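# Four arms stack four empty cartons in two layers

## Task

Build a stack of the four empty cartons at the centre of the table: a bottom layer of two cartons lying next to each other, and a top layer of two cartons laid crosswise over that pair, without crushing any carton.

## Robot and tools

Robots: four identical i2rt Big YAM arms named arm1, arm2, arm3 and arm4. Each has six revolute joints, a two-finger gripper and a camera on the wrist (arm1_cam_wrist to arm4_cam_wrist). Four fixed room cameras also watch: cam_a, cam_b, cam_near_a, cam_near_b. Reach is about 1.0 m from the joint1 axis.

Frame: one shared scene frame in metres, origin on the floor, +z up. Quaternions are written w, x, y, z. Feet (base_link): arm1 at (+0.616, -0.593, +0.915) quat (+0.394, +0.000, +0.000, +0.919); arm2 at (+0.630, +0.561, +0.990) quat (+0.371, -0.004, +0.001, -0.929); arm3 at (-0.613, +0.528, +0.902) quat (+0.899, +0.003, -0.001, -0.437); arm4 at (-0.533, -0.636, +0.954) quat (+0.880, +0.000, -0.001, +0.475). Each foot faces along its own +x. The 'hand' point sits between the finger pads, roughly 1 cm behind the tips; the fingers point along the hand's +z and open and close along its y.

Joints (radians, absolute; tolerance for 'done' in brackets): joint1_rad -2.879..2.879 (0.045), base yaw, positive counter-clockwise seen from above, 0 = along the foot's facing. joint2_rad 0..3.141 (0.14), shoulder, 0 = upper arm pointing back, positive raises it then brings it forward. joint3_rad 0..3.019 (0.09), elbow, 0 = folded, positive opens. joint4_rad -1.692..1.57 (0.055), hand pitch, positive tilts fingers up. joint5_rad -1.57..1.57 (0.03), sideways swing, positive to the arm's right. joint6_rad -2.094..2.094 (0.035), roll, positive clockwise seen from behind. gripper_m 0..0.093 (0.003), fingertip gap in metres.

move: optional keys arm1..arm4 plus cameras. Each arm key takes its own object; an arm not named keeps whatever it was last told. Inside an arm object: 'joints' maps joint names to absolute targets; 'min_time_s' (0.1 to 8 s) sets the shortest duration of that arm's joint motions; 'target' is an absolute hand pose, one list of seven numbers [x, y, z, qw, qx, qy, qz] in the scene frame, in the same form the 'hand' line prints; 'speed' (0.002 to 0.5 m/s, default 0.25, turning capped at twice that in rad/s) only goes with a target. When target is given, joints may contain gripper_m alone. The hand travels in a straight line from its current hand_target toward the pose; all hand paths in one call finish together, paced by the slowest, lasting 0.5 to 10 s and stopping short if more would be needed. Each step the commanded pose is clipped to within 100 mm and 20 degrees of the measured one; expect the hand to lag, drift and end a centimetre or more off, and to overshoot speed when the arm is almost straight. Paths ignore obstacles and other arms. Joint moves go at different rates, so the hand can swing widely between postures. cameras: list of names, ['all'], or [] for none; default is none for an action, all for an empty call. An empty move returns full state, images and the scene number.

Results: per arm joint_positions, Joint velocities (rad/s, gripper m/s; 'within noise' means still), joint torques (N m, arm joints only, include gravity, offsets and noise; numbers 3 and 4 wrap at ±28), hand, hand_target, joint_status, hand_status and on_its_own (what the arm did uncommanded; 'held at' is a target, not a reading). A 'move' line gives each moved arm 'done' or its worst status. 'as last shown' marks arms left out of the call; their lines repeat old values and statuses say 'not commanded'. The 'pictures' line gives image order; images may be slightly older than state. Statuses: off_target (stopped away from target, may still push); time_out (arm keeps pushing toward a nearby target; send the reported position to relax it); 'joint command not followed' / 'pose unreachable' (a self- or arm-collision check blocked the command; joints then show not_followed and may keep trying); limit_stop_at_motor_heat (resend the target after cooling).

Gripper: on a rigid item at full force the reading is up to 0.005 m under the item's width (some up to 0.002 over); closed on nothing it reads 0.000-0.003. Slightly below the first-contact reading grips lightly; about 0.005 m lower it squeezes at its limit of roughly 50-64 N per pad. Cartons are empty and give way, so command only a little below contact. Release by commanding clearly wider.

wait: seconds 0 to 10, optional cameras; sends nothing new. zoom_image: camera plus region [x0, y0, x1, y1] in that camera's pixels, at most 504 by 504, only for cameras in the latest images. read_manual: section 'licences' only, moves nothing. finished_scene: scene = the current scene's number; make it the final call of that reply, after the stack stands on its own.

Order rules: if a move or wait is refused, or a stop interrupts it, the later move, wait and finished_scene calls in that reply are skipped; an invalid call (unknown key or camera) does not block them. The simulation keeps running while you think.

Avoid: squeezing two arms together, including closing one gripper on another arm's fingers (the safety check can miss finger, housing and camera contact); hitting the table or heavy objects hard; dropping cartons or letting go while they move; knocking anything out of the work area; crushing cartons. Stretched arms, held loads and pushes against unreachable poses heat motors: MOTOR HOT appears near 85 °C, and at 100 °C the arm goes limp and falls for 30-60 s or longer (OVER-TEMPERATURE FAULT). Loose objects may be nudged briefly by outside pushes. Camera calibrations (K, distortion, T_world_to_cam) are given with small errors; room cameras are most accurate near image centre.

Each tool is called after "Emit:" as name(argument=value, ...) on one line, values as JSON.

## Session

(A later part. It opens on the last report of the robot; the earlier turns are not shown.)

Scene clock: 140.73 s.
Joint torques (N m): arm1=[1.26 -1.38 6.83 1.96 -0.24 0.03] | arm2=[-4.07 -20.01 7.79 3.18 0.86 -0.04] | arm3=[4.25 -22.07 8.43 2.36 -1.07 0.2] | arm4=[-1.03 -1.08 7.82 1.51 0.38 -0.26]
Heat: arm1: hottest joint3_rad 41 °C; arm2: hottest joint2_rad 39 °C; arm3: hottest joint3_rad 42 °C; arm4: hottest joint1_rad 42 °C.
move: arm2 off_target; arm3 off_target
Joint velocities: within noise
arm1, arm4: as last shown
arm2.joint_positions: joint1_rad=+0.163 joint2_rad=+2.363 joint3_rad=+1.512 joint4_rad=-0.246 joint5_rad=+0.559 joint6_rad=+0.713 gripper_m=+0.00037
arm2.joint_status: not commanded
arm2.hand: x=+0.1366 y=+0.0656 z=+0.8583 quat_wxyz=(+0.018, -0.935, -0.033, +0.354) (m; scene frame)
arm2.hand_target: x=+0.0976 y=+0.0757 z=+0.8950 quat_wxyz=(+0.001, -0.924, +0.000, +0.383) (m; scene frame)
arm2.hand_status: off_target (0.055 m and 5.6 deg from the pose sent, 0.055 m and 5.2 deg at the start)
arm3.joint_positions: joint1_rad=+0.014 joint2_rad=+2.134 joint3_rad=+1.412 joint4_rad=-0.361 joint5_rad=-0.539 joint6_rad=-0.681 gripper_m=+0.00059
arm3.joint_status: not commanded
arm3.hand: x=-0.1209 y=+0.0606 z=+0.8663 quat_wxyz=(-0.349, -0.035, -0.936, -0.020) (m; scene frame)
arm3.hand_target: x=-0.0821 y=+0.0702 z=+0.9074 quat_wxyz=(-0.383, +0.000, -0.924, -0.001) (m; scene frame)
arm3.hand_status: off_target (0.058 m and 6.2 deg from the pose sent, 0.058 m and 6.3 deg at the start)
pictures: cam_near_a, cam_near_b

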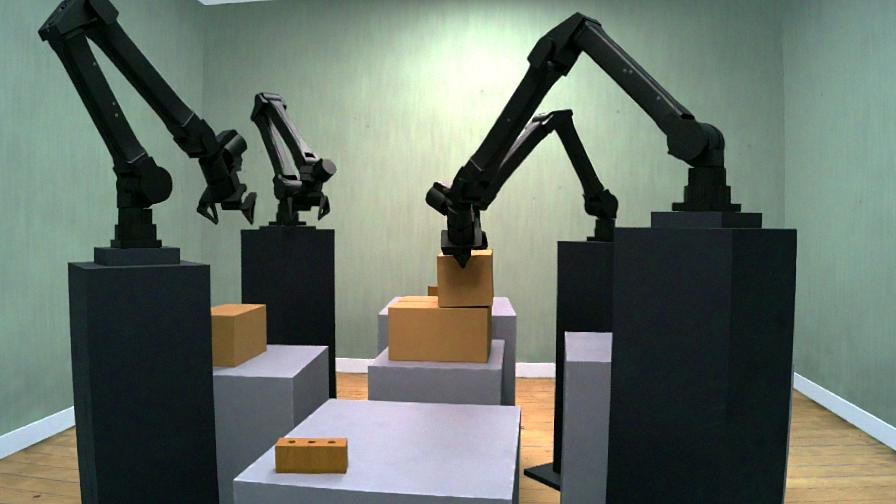

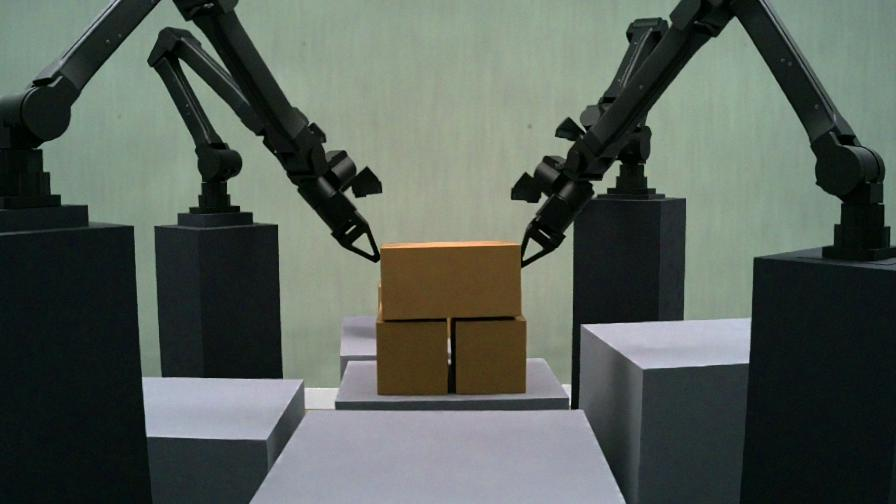

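Emit:
move(arm2={"target":[0.096,0.074,0.880,0.0,0.9239,0,-0.3827],"speed":0.03}, arm3={"target":[-0.080,0.068,0.882,0.3827,0,0.9239,0],"speed":0.03}, cameras=["cam_near_a","cam_near_b"])

Emit:
zoom_image(camera="cam_near_a", region=[370, 220, 530, 380])

Emit:
zoom_image(camera="cam_near_b", region=[340, 200, 560, 410])

Scene clock: 143.27 s.
Joint torques (N m): arm1=[1.26 -1.44 6.84 1.98 -0.24 0.03] | arm2=[-3.49 -18.55 8.51 3.37 1.03 -0.09] | arm3=[4.13 -19.84 8.8 2.58 -1.29 0.19] | arm4=[-1.2 -0.97 7.8 1.5 0.38 -0.25]
Heat: arm1: hottest joint3_rad 41 °C; arm2: hottest joint2_rad 39 °C; arm3: hottest joint3_rad 42 °C; arm4: hottest joint1_rad 42 °C.
move: arm2 off_target; arm3 off_target
Joint velocities: within noise
arm1, arm4: as last shown
arm2.joint_positions: joint1_rad=+0.162 joint2_rad=+2.363 joint3_rad=+1.509 joint4_rad=-0.226 joint5_rad=+0.554 joint6_rad=+0.712 gripper_m=+0.00037
arm2.joint_status: not commanded
arm2.hand: x=+0.1354 y=+0.0634 z=+0.8588 quat_wxyz=(+0.011, -0.934, -0.031, +0.357) (m; scene frame)
arm2.hand_target: x=+0.0975 y=+0.0758 z=+0.8807 quat_wxyz=(+0.001, -0.924, +0.000, +0.383) (m; scene frame)
arm2.hand_status: off_target (0.046 m and 4.9 deg from the pose sent, 0.047 m and 5.6 deg at the start)
arm3.joint_positions: joint1_rad=+0.014 joint2_rad=+2.141 joint3_rad=+1.399 joint4_rad=-0.319 joint5_rad=-0.534 joint6_rad=-0.680 gripper_m=+0.00059
arm3.joint_status: not commanded
arm3.hand: x=-0.1205 y=+0.0592 z=+0.8607 quat_wxyz=(-0.354, -0.033, -0.935, -0.010) (m; scene frame)
arm3.hand_target: x=-0.0820 y=+0.0700 z=+0.8831 quat_wxyz=(-0.383, +0.000, -0.924, -0.001) (m; scene frame)
arm3.hand_status: off_target (0.047 m and 5.3 deg from the pose sent, 0.044 m and 6.2 deg at the start)
pictures: cam_near_a, cam_near_b

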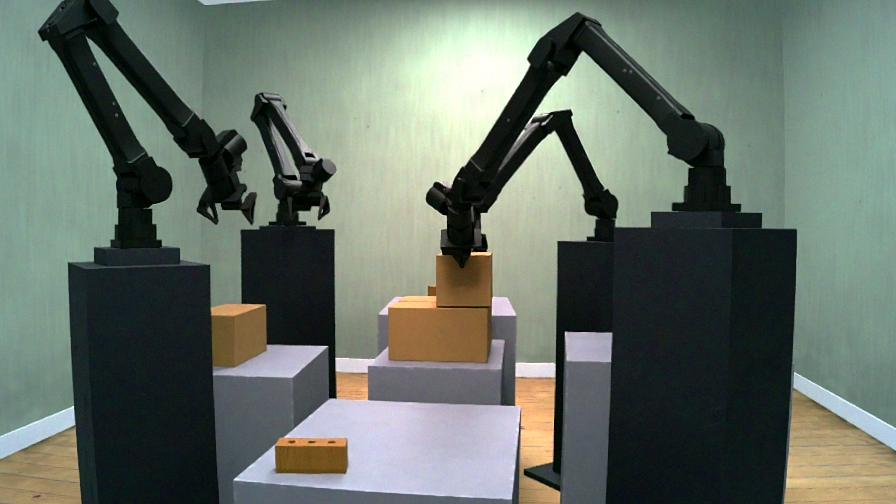

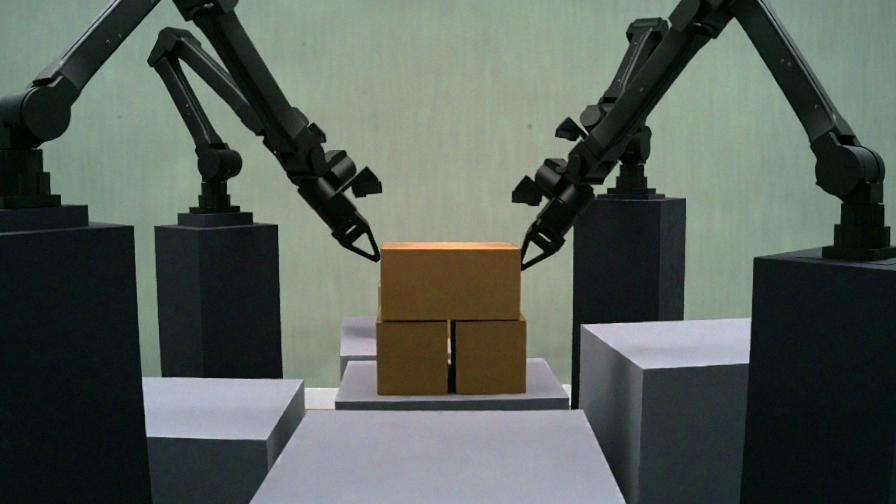

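Scaled by 3.150 from the camera's 896x504 image, which has a finer 1280x720 frame.

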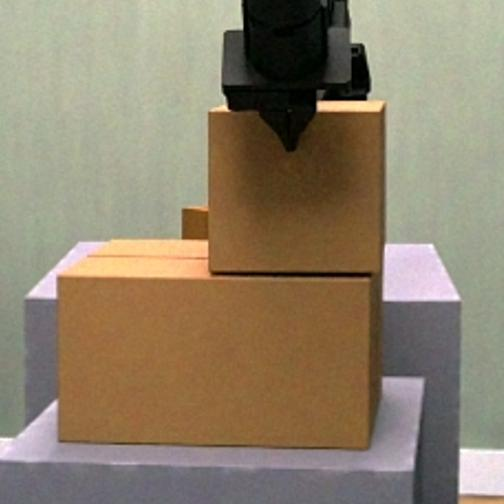

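Scaled by 2.291 from the camera's 896x504 image, which has a finer 1280x720 frame.

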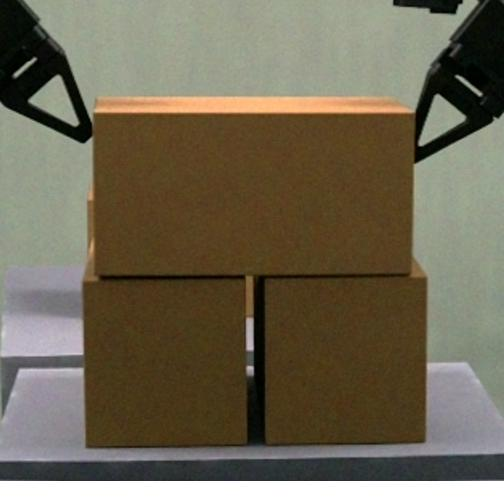

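Emit:
move(arm2={"target":[0.122,0.072,0.868,0.0,0.9239,0,-0.3827],"speed":0.03}, arm3={"target":[-0.106,0.066,0.868,0.3827,0,0.9239,0],"speed":0.03})

Emit:
move(arm2={"target":[0.150,0.070,0.868,0.0,0.9239,0,-0.3827],"speed":0.04}, arm3={"target":[-0.134,0.064,0.868,0.3827,0,0.9239,0],"speed":0.04}, cameras=["cam_near_a","cam_near_b"])

Emit:
move(arm2={"target":[0.22,0.090,0.90,0.0,0.9239,0,-0.3827],"speed":0.1}, arm3={"target":[-0.21,0.090,0.90,0.3827,0,0.9239,0],"speed":0.1}, cameras=["cam_near_a","cam_near_b","cam_b","cam_a"])

Emit:
zoom_image(camera="cam_near_a", region=[370, 220, 530, 380])

Emit:
zoom_image(camera="cam_near_b", region=[340, 200, 560, 410])

Scene clock: 145.83 s.
Joint torques (N m): arm1=[1.26 -1.38 6.82 1.98 -0.24 0.04] | arm2=[-0.62 -17.38 6.94 2.92 0.98 0.09] | arm3=[1.67 -19.49 7.17 1.92 -1.07 0.03] | arm4=[-1.03 -1.03 7.79 1.54 0.4 -0.25]
Heat: arm1: hottest joint3_rad 41 °C; arm2: hottest joint2_rad 39 °C; arm3: hottest joint3_rad 42 °C; arm4: hottest joint1_rad 42 °C.
move: arm2 off_target; arm3 off_target
Joint velocities: within noise
arm1, arm4: as last shown
arm2.joint_positions: joint1_rad=+0.164 joint2_rad=+2.363 joint3_rad=+1.482 joint4_rad=-0.190 joint5_rad=+0.571 joint6_rad=+0.727 gripper_m=+0.00037
arm2.joint_status: not commanded
arm2.hand: x=+0.1384 y=+0.0700 z=+0.8542 quat_wxyz=(+0.011, -0.931, -0.021, +0.365) (m; scene frame)
arm2.hand_target: x=+0.1224 y=+0.0723 z=+0.8681 quat_wxyz=(+0.000, -0.924, +0.000, +0.382) (m; scene frame)
arm2.hand_status: off_target (0.022 m and 3.5 deg from the pose sent, 0.019 m and 4.9 deg at the start)
arm3.joint_positions: joint1_rad=+0.014 joint2_rad=+2.141 joint3_rad=+1.373 joint4_rad=-0.271 joint5_rad=-0.555 joint6_rad=-0.698 gripper_m=+0.00059
arm3.joint_status: not commanded
arm3.hand: x=-0.1200 y=+0.0639 z=+0.8578 quat_wxyz=(-0.368, -0.018, -0.930, -0.007) (m; scene frame)
arm3.hand_target: x=-0.1062 y=+0.0662 z=+0.8683 quat_wxyz=(-0.383, +0.000, -0.924, +0.000) (m; scene frame)
arm3.hand_status: off_target (0.017 m and 2.9 deg from the pose sent, 0.018 m and 5.3 deg at the start)
pictures: none

Scene clock: 147.13 s.
Joint torques (N m): arm1=[1.26 -1.44 6.83 1.98 -0.24 0.04] | arm2=[0.26 -18.84 5.79 2.06 0.62 0.1] | arm3=[-0.73 -20.19 6.45 1.55 -0.6 0.06] | arm4=[-1.03 -1.2 7.8 1.48 0.39 -0.24]
Heat: arm1: hottest joint3_rad 41 °C; arm2: hottest joint2_rad 39 °C; arm3: hottest joint3_rad 42 °C; arm4: hottest joint1_rad 42 °C.
move: arm2 off_target; arm3 off_target
Joint velocities: within noise
arm1.joint_positions: joint1_rad=+0.348 joint2_rad=+0.965 joint3_rad=+0.298 joint4_rad=-0.179 joint5_rad=-0.306 joint6_rad=-0.320 gripper_m=+0.09396
arm1.joint_status: not commanded
arm1.hand: x=+0.3053 y=-0.4960 z=+0.9792 quat_wxyz=(-0.001, +0.926, -0.012, -0.378) (m; scene frame)
arm1.hand_target: x=+0.3002 y=-0.5000 z=+0.9802 quat_wxyz=(+0.000, +0.924, +0.000, -0.383) (m; scene frame)
arm1.hand_status: not commanded
arm2.joint_positions: joint1_rad=+0.175 joint2_rad=+2.358 joint3_rad=+1.439 joint4_rad=-0.171 joint5_rad=+0.600 joint6_rad=+0.767 gripper_m=+0.00037
arm2.joint_status: not commanded
arm2.hand: x=+0.1505 y=+0.0807 z=+0.8478 quat_wxyz=(+0.017, -0.929, -0.007, +0.369) (m; scene frame)
arm2.hand_target: x=+0.1501 y=+0.0699 z=+0.8678 quat_wxyz=(+0.000, -0.924, +0.000, +0.382) (m; scene frame)
arm2.hand_status: off_target (0.023 m and 2.7 deg from the pose sent, 0.018 m and 3.5 deg at the start)
arm3.joint_positions: joint1_rad=+0.004 joint2_rad=+2.129 joint3_rad=+1.328 joint4_rad=-0.260 joint5_rad=-0.586 joint6_rad=-0.738 gripper_m=+0.00059
arm3.joint_status: not commanded
arm3.hand: x=-0.1329 y=+0.0758 z=+0.8515 quat_wxyz=(-0.370, -0.004, -0.929, -0.016) (m; scene frame)
arm3.hand_target: x=-0.1341 y=+0.0641 z=+0.8679 quat_wxyz=(-0.382, +0.000, -0.924, +0.000) (m; scene frame)
arm3.hand_status: off_target (0.020 m and 2.5 deg from the pose sent, 0.017 m and 2.9 deg at the start)
arm4.joint_positions: joint1_rad=-0.076 joint2_rad=+0.964 joint3_rad=+0.194 joint4_rad=-0.243 joint5_rad=+0.589 joint6_rad=+0.735 gripper_m=+0.09396
arm4.joint_status: not commanded
arm4.hand: x=-0.3020 y=-0.4962 z=+0.9830 quat_wxyz=(-0.384, +0.003, -0.923, -0.005) (m; scene frame)
arm4.hand_target: x=-0.3003 y=-0.5001 z=+0.9801 quat_wxyz=(-0.383, +0.000, -0.924, +0.000) (m; scene frame)
arm4.hand_status: not commanded
pictures: cam_near_a, cam_near_b

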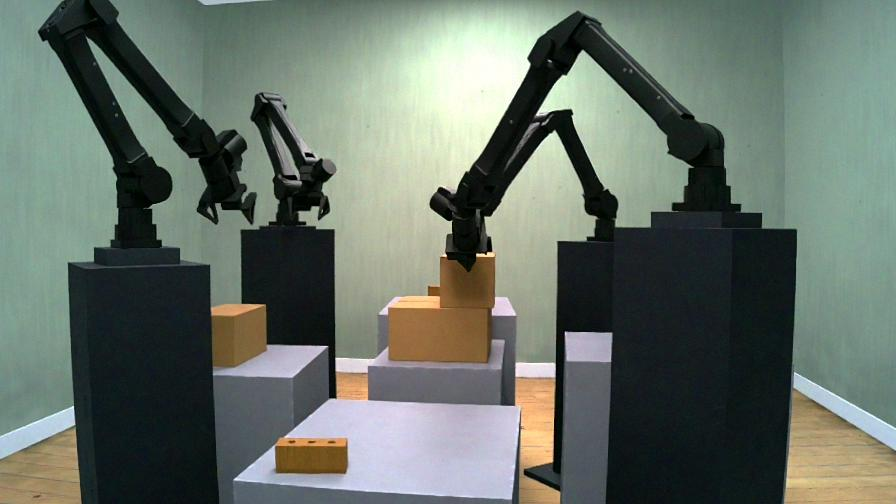

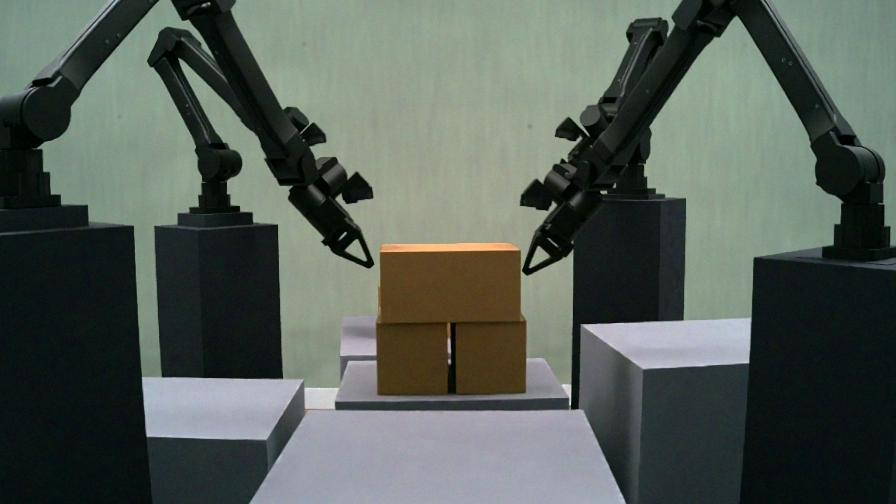

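Scene clock: 148.73 s.
Joint torques (N m): arm1=[1.2 -1.38 6.83 1.98 -0.24 0.04] | arm2=[1.61 -17.03 5.67 1.7 0.64 0.16] | arm3=[-0.56 -17.85 6.28 0.62 -0.64 0.07] | arm4=[-1.14 -1.08 7.86 1.5 0.37 -0.25]
Heat: arm1: hottest joint3_rad 41 °C; arm2: hottest joint2_rad 39 °C; arm3: hottest joint3_rad 42 °C; arm4: hottest joint1_rad 42 °C.
move: arm2 off_target; arm3 off_target
Joint velocities: within noise
arm1, arm4: as last shown
arm2.joint_positions: joint1_rad=+0.257 joint2_rad=+2.201 joint3_rad=+1.242 joint4_rad=-0.169 joint5_rad=+0.639 joint6_rad=+0.855 gripper_m=+0.00037
arm2.joint_status: not commanded
arm2.hand: x=+0.2190 y=+0.0967 z=+0.8844 quat_wxyz=(+0.014, -0.927, -0.006, +0.374) (m; scene frame)
arm2.hand_target: x=+0.2199 y=+0.0900 z=+0.8998 quat_wxyz=(+0.000, -0.924, +0.000, +0.383) (m; scene frame)
arm2.hand_status: off_target (0.017 m and 2.0 deg from the pose sent, 0.087 m and 2.7 deg at the start)
arm3.joint_positions: joint1_rad=-0.083 joint2_rad=+1.948 joint3_rad=+1.129 joint4_rad=-0.267 joint5_rad=-0.629 joint6_rad=-0.828 gripper_m=+0.00059
arm3.joint_status: not commanded
arm3.hand: x=-0.2060 y=+0.0955 z=+0.8898 quat_wxyz=(-0.378, -0.001, -0.926, -0.007) (m; scene frame)
arm3.hand_target: x=-0.2099 y=+0.0901 z=+0.8999 quat_wxyz=(-0.383, +0.000, -0.924, +0.000) (m; scene frame)
arm3.hand_status: off_target (0.012 m and 0.9 deg from the pose sent, 0.092 m and 2.5 deg at the start)
pictures: cam_a, cam_b, cam_near_a, cam_near_b

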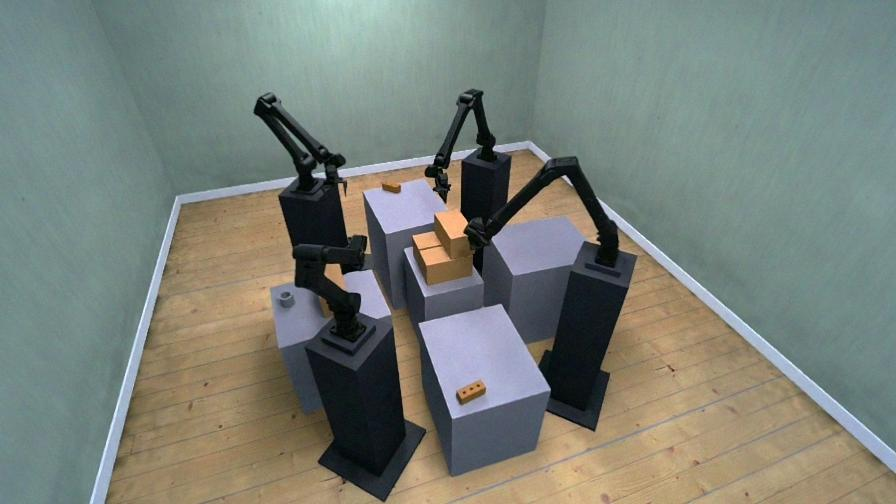

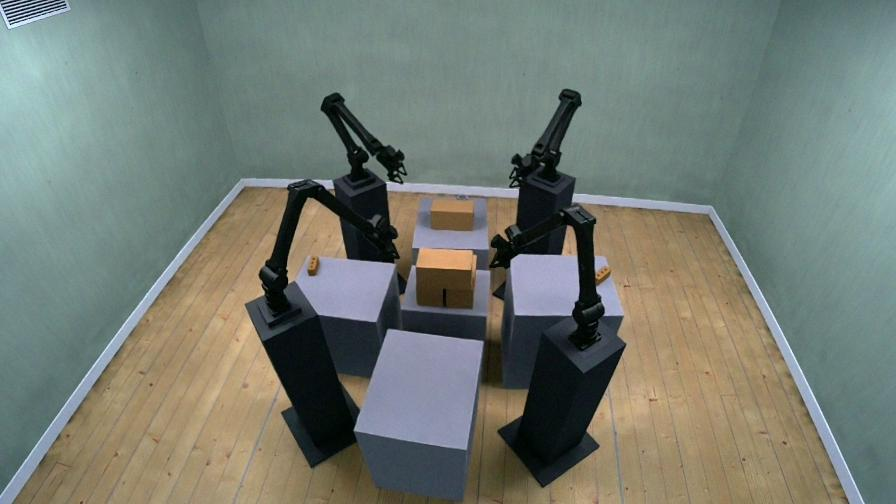

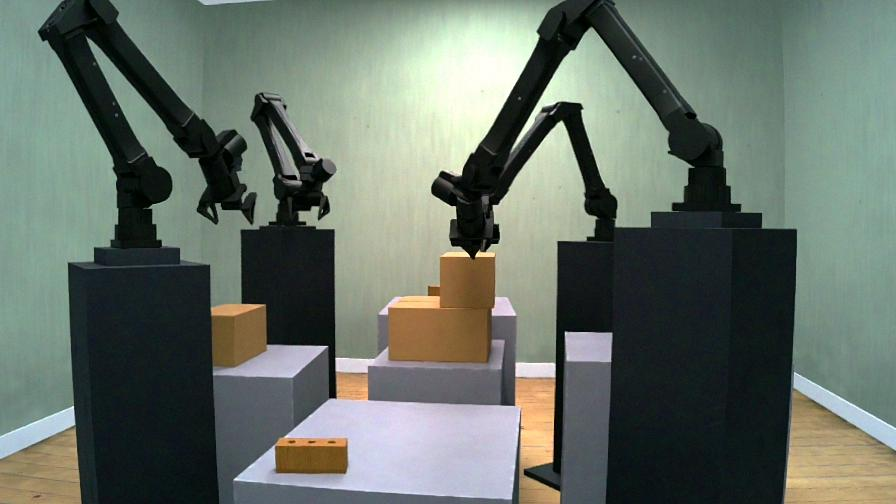

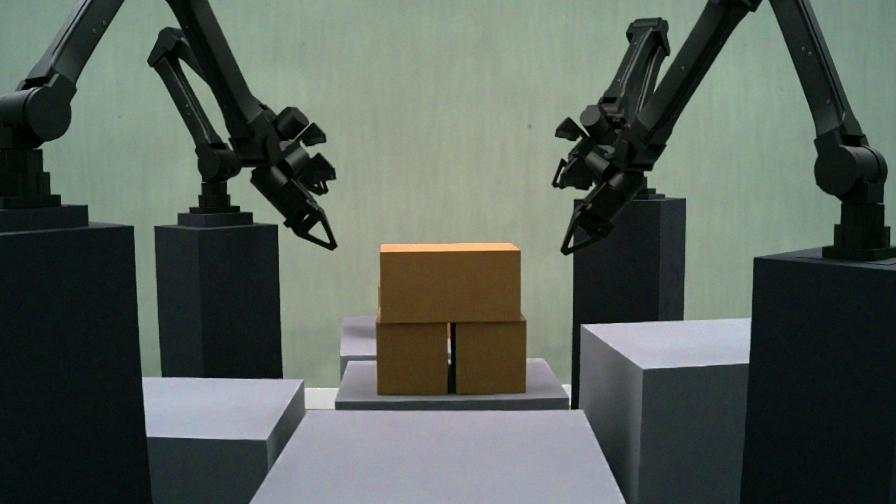

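Scaled by 3.150 from the camera's 896x504 image, which has a finer 1280x720 frame.

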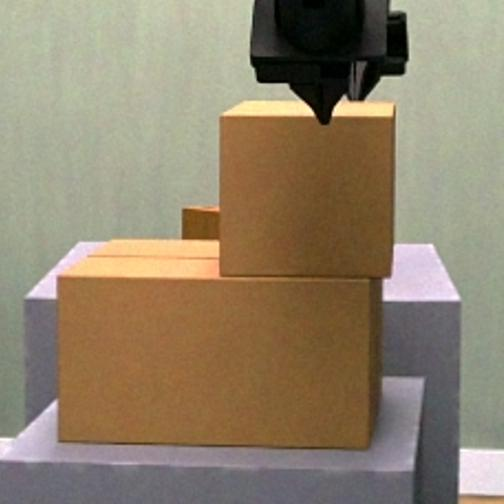

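Scaled by 2.291 from the camera's 896x504 image, which has a finer 1280x720 frame.

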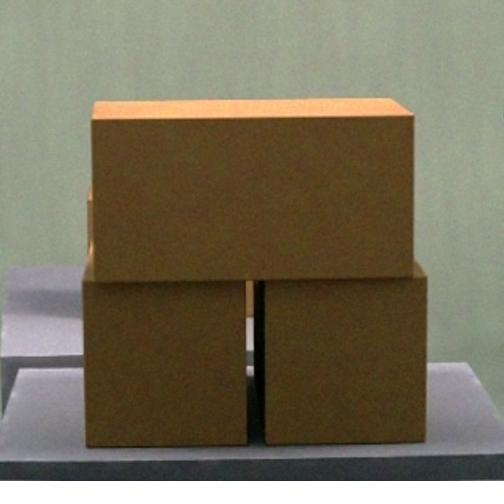

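Emit:
move(arm2={"target":[0.36,0.40,1.05,0.0,0.9239,0,-0.3827],"speed":0.3}, arm3={"target":[-0.36,0.40,1.05,0.3827,0,0.9239,0],"speed":0.3}, arm1={"target":[0.27,-0.50,0.90,0,0.9239,0,-0.3827],"joints":{"gripper_m":0.0}}, arm4={"target":[-0.27,-0.50,0.90,0.3827,0,0.9239,0],"joints":{"gripper_m":0.0}}, cameras=["arm1_cam_wrist","arm4_cam_wrist","cam_a","cam_near_b"])

Scene clock: 153.93 s.
Joint torques (N m): arm1=[1.26 -4.01 3.7 2.02 0.01 0.16] | arm2=[0.15 -3.08 7.6 0.99 0.23 -0.09] | arm3=[1.38 -2.37 9.78 0.8 -0.19 0.22] | arm4=[-1.08 -4.89 2.43 1.62 0.33 -0.24]
Heat: arm1: hottest joint3_rad 41 °C; arm2: hottest joint2_rad 39 °C; arm3: hottest joint3_rad 42 °C; arm4: hottest joint1_rad 42 °C.
move: arm1 done; arm2 done; arm3 done; arm4 done
Joint velocities: within noise
arm1.joint_positions: joint1_rad=+0.401 joint2_rad=+1.435 joint3_rad=+0.277 joint4_rad=+0.328 joint5_rad=-0.277 joint6_rad=-0.293 gripper_m=+0.00035
arm1.joint_status: all done
arm1.hand: x=+0.2721 y=-0.4953 z=+0.9019 quat_wxyz=(-0.002, +0.924, -0.004, -0.381) (m; scene frame)
arm1.hand_target: x=+0.2701 y=-0.5000 z=+0.9002 quat_wxyz=(+0.000, +0.924, +0.000, -0.383) (m; scene frame)
arm1.hand_status: done (0.006 m and 0.5 deg from the pose sent, 0.087 m and 1.5 deg at the start)
arm2.joint_positions: joint1_rad=+0.082 joint2_rad=+1.052 joint3_rad=+0.334 joint4_rad=-0.268 joint5_rad=+0.550 joint6_rad=+0.672 gripper_m=+0.00037
arm2.joint_status: not commanded
arm2.hand: x=+0.3596 y=+0.3961 z=+1.0491 quat_wxyz=(-0.002, -0.923, +0.001, +0.384) (m; scene frame)
arm2.hand_target: x=+0.3601 y=+0.4000 z=+1.0498 quat_wxyz=(+0.000, -0.924, +0.000, +0.383) (m; scene frame)
arm2.hand_status: done (0.004 m and 0.3 deg from the pose sent, 0.373 m and 2.1 deg at the start)
arm3.joint_positions: joint1_rad=+0.125 joint2_rad=+0.679 joint3_rad=+0.425 joint4_rad=-0.709 joint5_rad=-0.512 joint6_rad=-0.609 gripper_m=+0.00059
arm3.joint_status: not commanded
arm3.hand: x=-0.3632 y=+0.3988 z=+1.0420 quat_wxyz=(-0.379, -0.004, -0.926, -0.002) (m; scene frame)
arm3.hand_target: x=-0.3600 y=+0.4000 z=+1.0499 quat_wxyz=(-0.383, +0.000, -0.924, +0.000) (m; scene frame)
arm3.hand_status: done (0.009 m and 0.7 deg from the pose sent, 0.377 m and 0.9 deg at the start)
arm4.joint_positions: joint1_rad=-0.197 joint2_rad=+1.575 joint3_rad=+0.171 joint4_rad=+0.460 joint5_rad=+0.522 joint6_rad=+0.617 gripper_m=+0.00019
arm4.joint_status: all done
arm4.hand: x=-0.2695 y=-0.4932 z=+0.9042 quat_wxyz=(-0.386, +0.002, -0.922, -0.007) (m; scene frame)
arm4.hand_target: x=-0.2702 y=-0.4999 z=+0.9002 quat_wxyz=(-0.383, +0.000, -0.924, +0.000) (m; scene frame)
arm4.hand_status: done (0.008 m and 0.9 deg from the pose sent, 0.089 m and 0.7 deg at the start)
pictures: arm1_cam_wrist, arm4_cam_wrist, cam_a, cam_near_b
camera_calibration:
arm1_cam_wrist: T_world_to_cam=[[-0.00341331, 0.999977, 0.00589953, 0.490485], [0.985933, 0.00435113, -0.167087, -0.112081], [-0.167108, 0.00524622, -0.985925, 1.0617], [0, 0, 0, 1]] pos_world=[0.289598, -0.495556, 1.02514]
arm4_cam_wrist: T_world_to_cam=[[0.0183761, -0.999812, -0.00618692, -0.48555], [-0.984496, -0.0170142, -0.174582, -0.112307], [0.174444, 0.00929914, -0.984623, 1.06461], [0, 0, 0, 1]] pos_world=[-0.287358, -0.497269, 1.02562]

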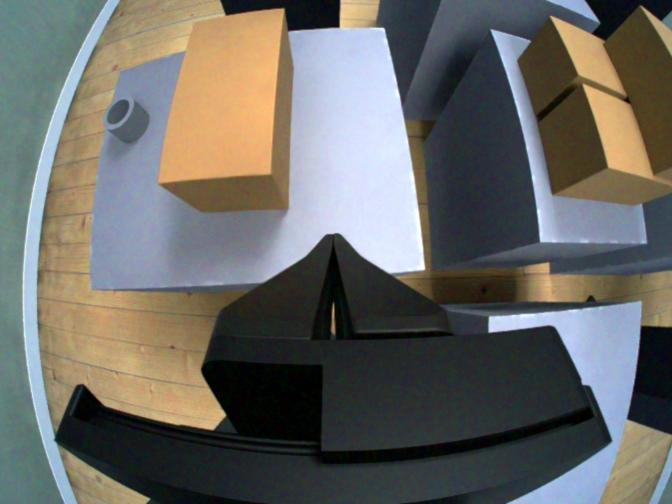

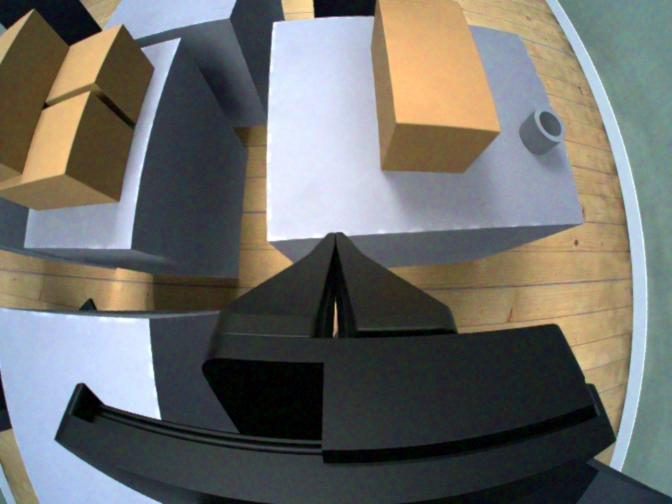

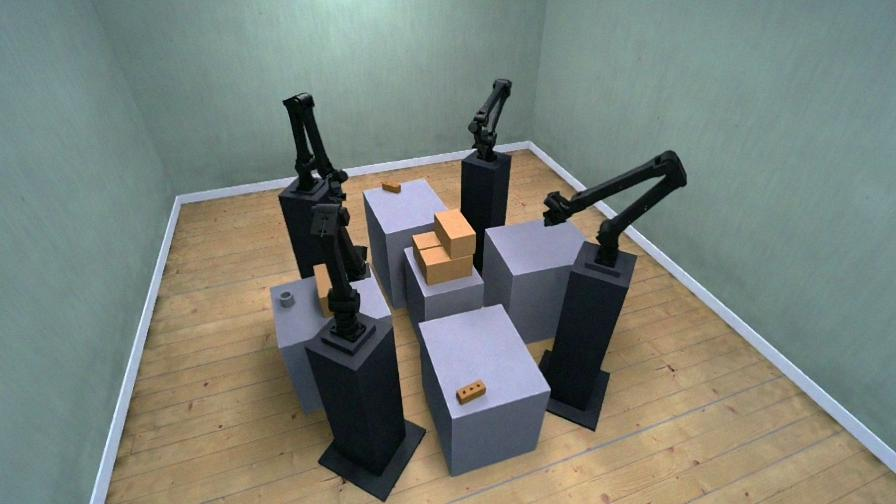

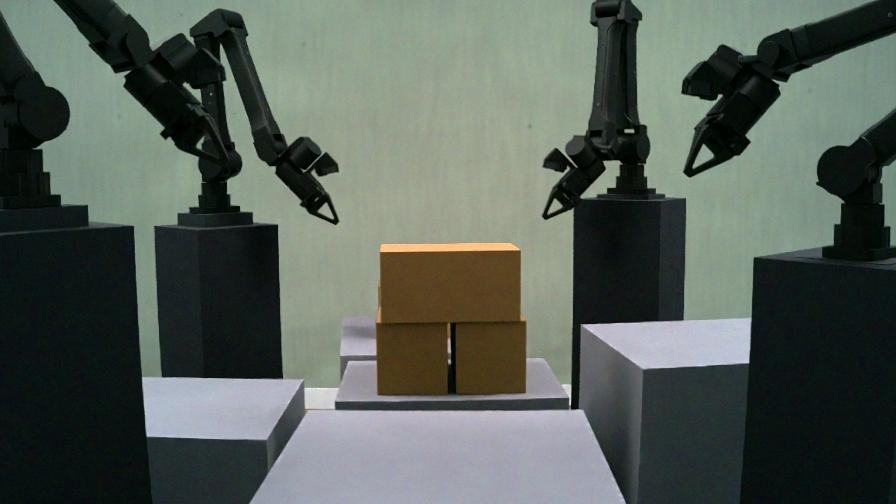

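Emit:
move(arm1={"target":[0.215,-0.624,0.72,0,0.9239,0,-0.3827],"speed":0.15}, arm4={"target":[-0.147,-0.624,0.72,0.3827,0,0.9239,0],"speed":0.15}, cameras=["arm1_cam_wrist","arm4_cam_wrist","cam_near_b"])

Scene clock: 159.37 s.
Joint torques (N m): arm1=[1.03 -8.41 -0.69 2.09 0.19 0.16] | arm2=[0.21 -3.6 7.56 1.09 0.23 -0.11] | arm3=[1.26 -2.49 9.78 0.85 -0.19 0.2] | arm4=[-6.3 6.12 9.7 1.91 0.05 -0.26]
Heat: arm1: hottest joint3_rad 40 °C; arm2: hottest joint2_rad 39 °C; arm3: hottest joint3_rad 42 °C; arm4: hottest joint1_rad 42 °C.
move: arm1 done; arm4 off_target
Joint velocities: within noise
arm1.joint_positions: joint1_rad=+0.910 joint2_rad=+2.357 joint3_rad=+0.492 joint4_rad=+1.065 joint5_rad=+0.077 joint6_rad=+0.073 gripper_m=+0.00035
arm1.joint_status: not commanded
arm1.hand: x=+0.2171 y=-0.6189 z=+0.7216 quat_wxyz=(-0.003, +0.926, -0.002, -0.377) (m; scene frame)
arm1.hand_target: x=+0.2152 y=-0.6239 z=+0.7200 quat_wxyz=(+0.000, +0.924, +0.000, -0.382) (m; scene frame)
arm1.hand_status: done (0.006 m and 0.8 deg from the pose sent, 0.230 m and 0.5 deg at the start)
arm2, arm3: as last shown
arm3.hand: x=-0.3633 y=+0.3989 z=+1.0419 quat_wxyz=(-0.379, -0.004, -0.926, -0.002) (m; scene frame)
arm3.hand_target: x=-0.3601 y=+0.4000 z=+1.0499 quat_wxyz=(-0.383, +0.000, -0.924, +0.000) (m; scene frame)
arm4.joint_positions: joint1_rad=-0.837 joint2_rad=+2.298 joint3_rad=+0.336 joint4_rad=+1.223 joint5_rad=+0.048 joint6_rad=+0.054 gripper_m=+0.00018
arm4.joint_status: not commanded
arm4.hand: x=-0.1731 y=-0.5894 z=+0.8023 quat_wxyz=(-0.405, +0.036, -0.913, -0.021) (m; scene frame)
arm4.hand_target: x=-0.1639 y=-0.6217 z=+0.7349 quat_wxyz=(-0.377, -0.001, -0.926, +0.000) (m; scene frame)
arm4.hand_status: off_target (0.093 m and 5.5 deg from the pose sent, 0.257 m and 0.9 deg at the start)
pictures: arm1_cam_wrist, arm4_cam_wrist, cam_near_b
camera_calibration:
arm1_cam_wrist: T_world_to_cam=[[-0.00597474, 0.999945, 0.00867519, 0.613378], [0.987418, 0.00727033, -0.157964, -0.0924826], [-0.158018, 0.00762225, -0.987407, 0.876014], [0, 0, 0, 1]] pos_world=[0.23341, -0.619349, 0.845052]
arm4_cam_wrist: T_world_to_cam=[[0.0916124, -0.995788, -0.00359201, -0.57114], [-0.97248, -0.0886909, -0.215447, -0.0441173], [0.214221, 0.0232308, -0.976509, 0.956956], [0, 0, 0, 1]] pos_world=[-0.19558, -0.594879, 0.92292]

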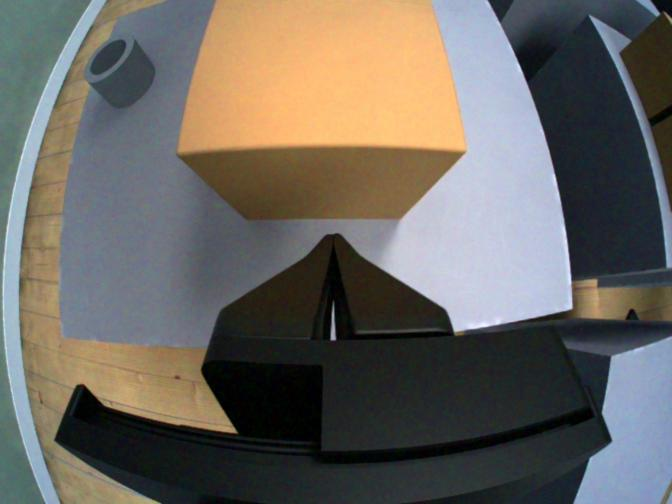

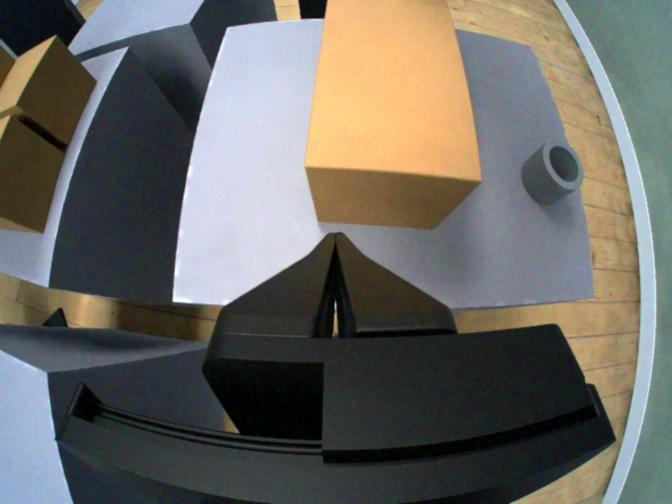

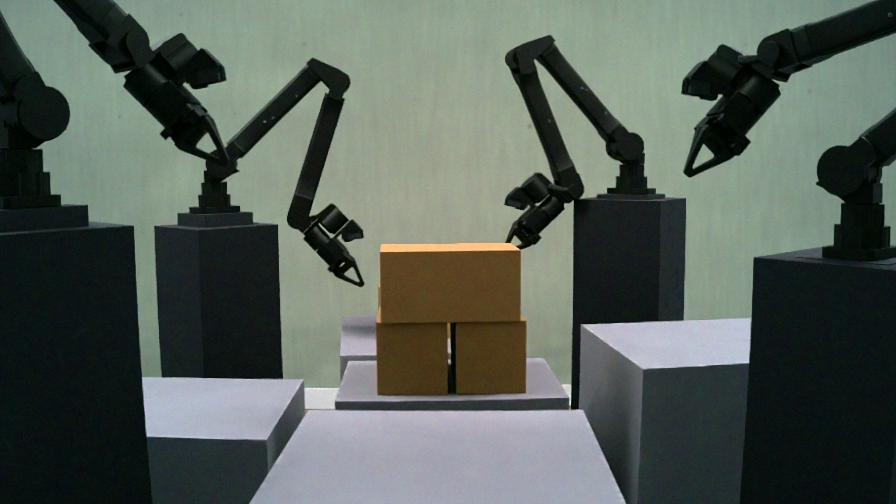

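Emit:
move(arm4={"target":[-0.13,-0.60,0.86,0.3827,0,0.9239,0],"speed":0.15})

Emit:
move(arm4={"target":[-0.14,-0.624,0.735,0.3827,0,0.9239,0],"speed":0.12}, cameras=["arm4_cam_wrist","cam_a","cam_b"])

Scene clock: 162.00 s.
Joint torques (N m): arm1=[1.03 -8.47 -0.7 2.07 0.19 0.15] | arm2=[0.26 -3.08 7.53 1.05 0.21 -0.13] | arm3=[1.44 -2.61 9.81 0.83 -0.18 0.2] | arm4=[1.38 -11.46 1.54 1.05 0.26 -0.09]
Heat: arm1: hottest joint3_rad 40 °C; arm2: hottest joint2_rad 39 °C; arm3: hottest joint3_rad 42 °C; arm4: hottest joint1_rad 42 °C.
move: arm4 done
Joint velocities: within noise
arm1, arm2, arm3: as last shown
arm4.joint_positions: joint1_rad=-0.876 joint2_rad=+1.929 joint3_rad=+0.391 joint4_rad=+0.749 joint5_rad=+0.091 joint6_rad=+0.083 gripper_m=+0.00018
arm4.joint_status: not commanded
arm4.hand: x=-0.1279 y=-0.6059 z=+0.8584 quat_wxyz=(-0.384, -0.003, -0.923, +0.003) (m; scene frame)
arm4.hand_target: x=-0.1300 y=-0.6001 z=+0.8599 quat_wxyz=(-0.383, +0.000, -0.924, +0.000) (m; scene frame)
arm4.hand_status: done (0.006 m and 0.5 deg from the pose sent, 0.073 m and 5.5 deg at the start)
pictures: none

Scene clock: 163.83 s.
Joint torques (N m): arm1=[1.03 -8.41 -0.7 2.07 0.19 0.16] | arm2=[-0.09 -3.6 7.57 1.1 0.19 -0.1] | arm3=[1.44 -2.49 9.8 0.84 -0.18 0.21] | arm4=[-1.14 -10.87 -1.26 1.89 0.06 -0.23]
Heat: arm1: hottest joint3_rad 40 °C; arm2: hottest joint2_rad 39 °C; arm3: hottest joint3_rad 42 °C; arm4: hottest joint1_rad 42 °C.
move: arm4 done
Joint velocities: within noise
arm1, arm2, arm3: as last shown
arm4.joint_positions: joint1_rad=-0.928 joint2_rad=+2.459 joint3_rad=+0.510 joint4_rad=+1.158 joint5_rad=+0.037 joint6_rad=+0.041 gripper_m=+0.00018
arm4.joint_status: not commanded
arm4.hand: x=-0.1407 y=-0.6182 z=+0.7396 quat_wxyz=(-0.381, +0.003, -0.925, -0.003) (m; scene frame)
arm4.hand_target: x=-0.1400 y=-0.6238 z=+0.7351 quat_wxyz=(-0.383, +0.000, -0.924, +0.000) (m; scene frame)
arm4.hand_status: done (0.007 m and 0.5 deg from the pose sent, 0.125 m and 0.5 deg at the start)
pictures: arm4_cam_wrist, cam_a, cam_b
camera_calibration:
arm4_cam_wrist: T_world_to_cam=[[0.0177462, -0.999842, 0.000907778, -0.619284], [-0.986426, -0.0176563, -0.163251, -0.0253294], [0.163242, 0.00200163, -0.986584, 0.876577], [0, 0, 0, 1]] pos_world=[-0.15709, -0.621388, 0.861244]

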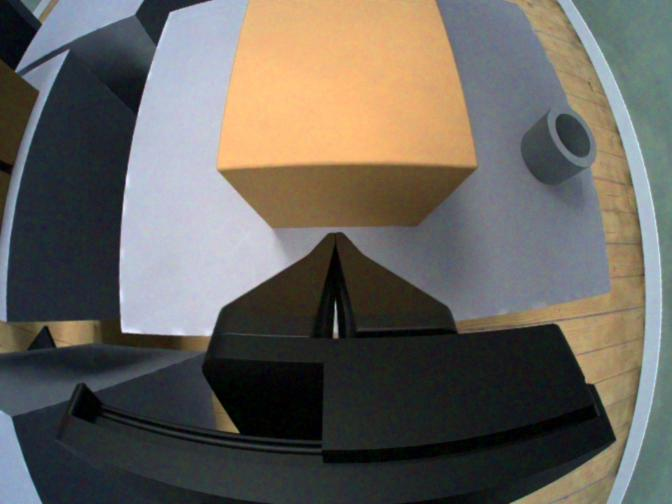

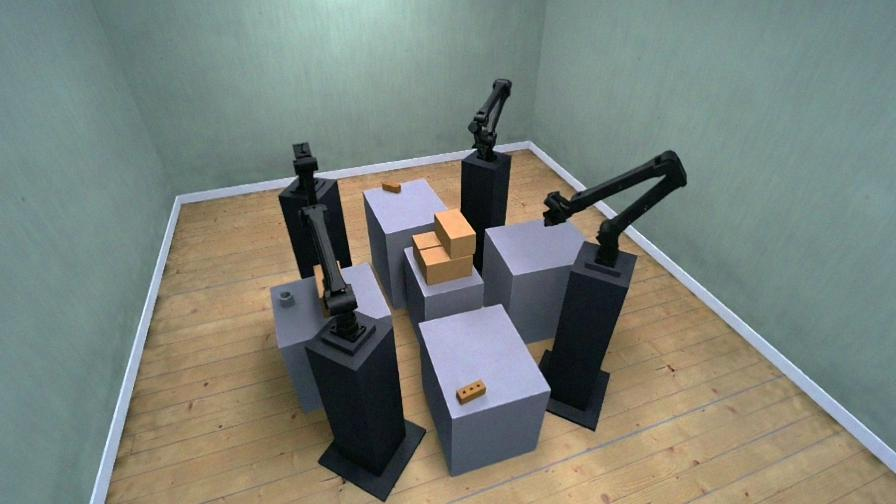

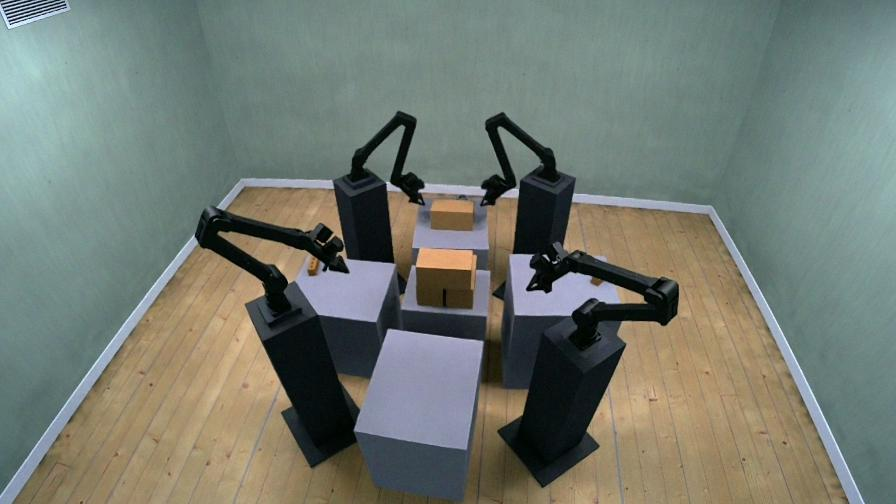

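Emit:
move(arm1={"target":[0.187,-0.628,0.708,0,0.9239,0,-0.3827],"speed":0.08}, arm4={"target":[-0.110,-0.629,0.708,0.3827,0,0.9239,0],"speed":0.08})

Emit:
move(arm1={"target":[0.140,-0.628,0.732,0,0.9239,0,-0.3827],"speed":0.06}, arm4={"target":[-0.063,-0.629,0.732,0.3827,0,0.9239,0],"speed":0.06}, cameras=["arm1_cam_wrist","arm4_cam_wrist"])

Scene clock: 166.67 s.
Joint torques (N m): arm1=[1.14 -9 -0.18 1.11 0.19 0.16] | arm2=[-0.5 -3.37 7.58 1.31 0.24 -0.12] | arm3=[1.32 -2.61 9.77 0.83 -0.18 0.21] | arm4=[-0.85 -11.63 -0.59 1.13 0.04 -0.27]
Heat: arm1: hottest joint3_rad 40 °C; arm2: hottest joint2_rad 38 °C; arm3: hottest joint3_rad 43 °C; arm4: hottest joint1_rad 42 °C.
move: arm1 done; arm4 off_target
Joint velocities: within noise
arm1.joint_positions: joint1_rad=+0.911 joint2_rad=+2.372 joint3_rad=+0.574 joint4_rad=+1.026 joint5_rad=+0.079 joint6_rad=+0.074 gripper_m=+0.00035
arm1.joint_status: not commanded
arm1.hand: x=+0.1840 y=-0.6225 z=+0.7153 quat_wxyz=(-0.002, +0.921, -0.003, -0.390) (m; scene frame)
arm1.hand_target: x=+0.1873 y=-0.6279 z=+0.7081 quat_wxyz=(+0.000, +0.924, +0.000, -0.383) (m; scene frame)
arm1.hand_status: done (0.010 m and 1.0 deg from the pose sent, 0.034 m and 0.8 deg at the start)
arm2, arm3: as last shown
arm4.joint_positions: joint1_rad=-0.949 joint2_rad=+2.510 joint3_rad=+0.622 joint4_rad=+1.125 joint5_rad=+0.022 joint6_rad=+0.026 gripper_m=+0.00018
arm4.joint_status: not commanded
arm4.hand: x=-0.1048 y=-0.6224 z=+0.7191 quat_wxyz=(-0.394, +0.003, -0.919, -0.004) (m; scene frame)
arm4.hand_target: x=-0.1104 y=-0.6287 z=+0.7083 quat_wxyz=(-0.383, +0.000, -0.924, +0.000) (m; scene frame)
arm4.hand_status: off_target (0.014 m and 1.5 deg from the pose sent, 0.045 m and 0.5 deg at the start)
pictures: none

Scene clock: 168.20 s.
Joint torques (N m): arm1=[-0.15 -13.39 2.51 1.52 -0.03 0.07] | arm2=[-0.03 -3.19 7.77 1.06 0.19 -0.1] | arm3=[1.26 -2.55 9.8 0.85 -0.19 0.22] | arm4=[-1.08 -16.44 2.44 1.58 0.05 -0.26]
Heat: arm1: hottest joint3_rad 40 °C; arm2: hottest joint2_rad 38 °C; arm3: hottest joint3_rad 43 °C; arm4: hottest joint1_rad 42 °C.
move: arm1 off_target; arm4 off_target
Joint velocities: within noise
arm1.joint_positions: joint1_rad=+0.911 joint2_rad=+2.315 joint3_rad=+0.620 joint4_rad=+0.822 joint5_rad=+0.075 joint6_rad=+0.074 gripper_m=+0.00035
arm1.joint_status: not commanded
arm1.hand: x=+0.1763 y=-0.6240 z=+0.7094 quat_wxyz=(-0.005, +0.939, +0.000, -0.344) (m; scene frame)
arm1.hand_target: x=+0.1413 y=-0.6279 z=+0.7331 quat_wxyz=(+0.000, +0.924, +0.000, -0.383) (m; scene frame)
arm1.hand_status: off_target (0.043 m and 4.8 deg from the pose sent, 0.047 m and 1.0 deg at the start)
arm2, arm3: as last shown
arm4.joint_positions: joint1_rad=-0.953 joint2_rad=+2.444 joint3_rad=+0.657 joint4_rad=+0.925 joint5_rad=+0.020 joint6_rad=+0.022 gripper_m=+0.00018
arm4.joint_status: not commanded
arm4.hand: x=-0.0972 y=-0.6234 z=+0.7144 quat_wxyz=(-0.348, +0.004, -0.938, -0.002) (m; scene frame)
arm4.hand_target: x=-0.0642 y=-0.6293 z=+0.7330 quat_wxyz=(-0.383, +0.000, -0.924, +0.000) (m; scene frame)
arm4.hand_status: off_target (0.039 m and 4.3 deg from the pose sent, 0.044 m and 1.5 deg at the start)
pictures: arm1_cam_wrist, arm4_cam_wrist
camera_calibration:
arm1_cam_wrist: T_world_to_cam=[[-0.00851943, 0.999882, 0.012797, 0.615864], [0.996129, 0.00960572, -0.0873744, -0.104238], [-0.087487, 0.0120031, -0.996093, 0.853994], [0, 0, 0, 1]] pos_world=[0.183795, -0.62504, 0.833669]
arm4_cam_wrist: T_world_to_cam=[[0.0182583, -0.999828, 0.00319577, -0.62675], [-0.995545, -0.0184756, -0.0924573, -0.0386018], [0.0925005, -0.00149342, -0.995712, 0.842057], [0, 0, 0, 1]] pos_world=[-0.104877, -0.626098, 0.836879]

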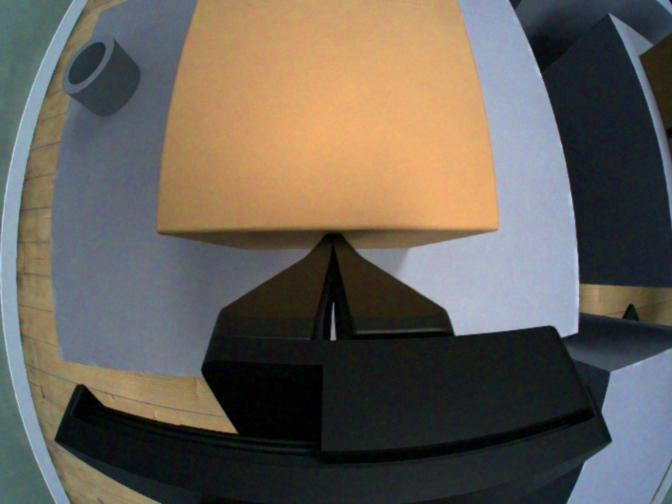

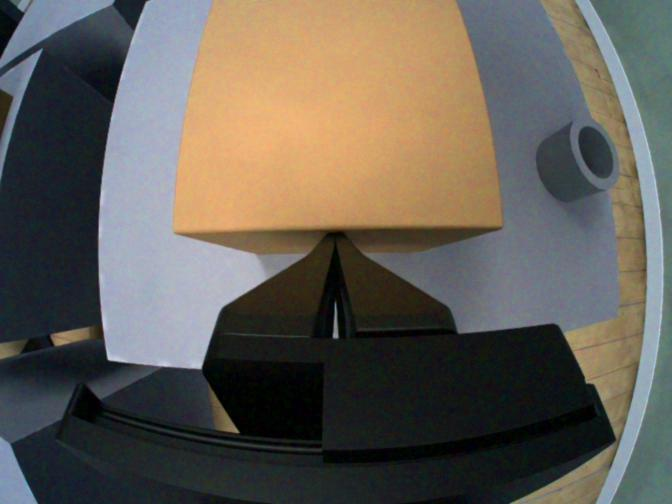

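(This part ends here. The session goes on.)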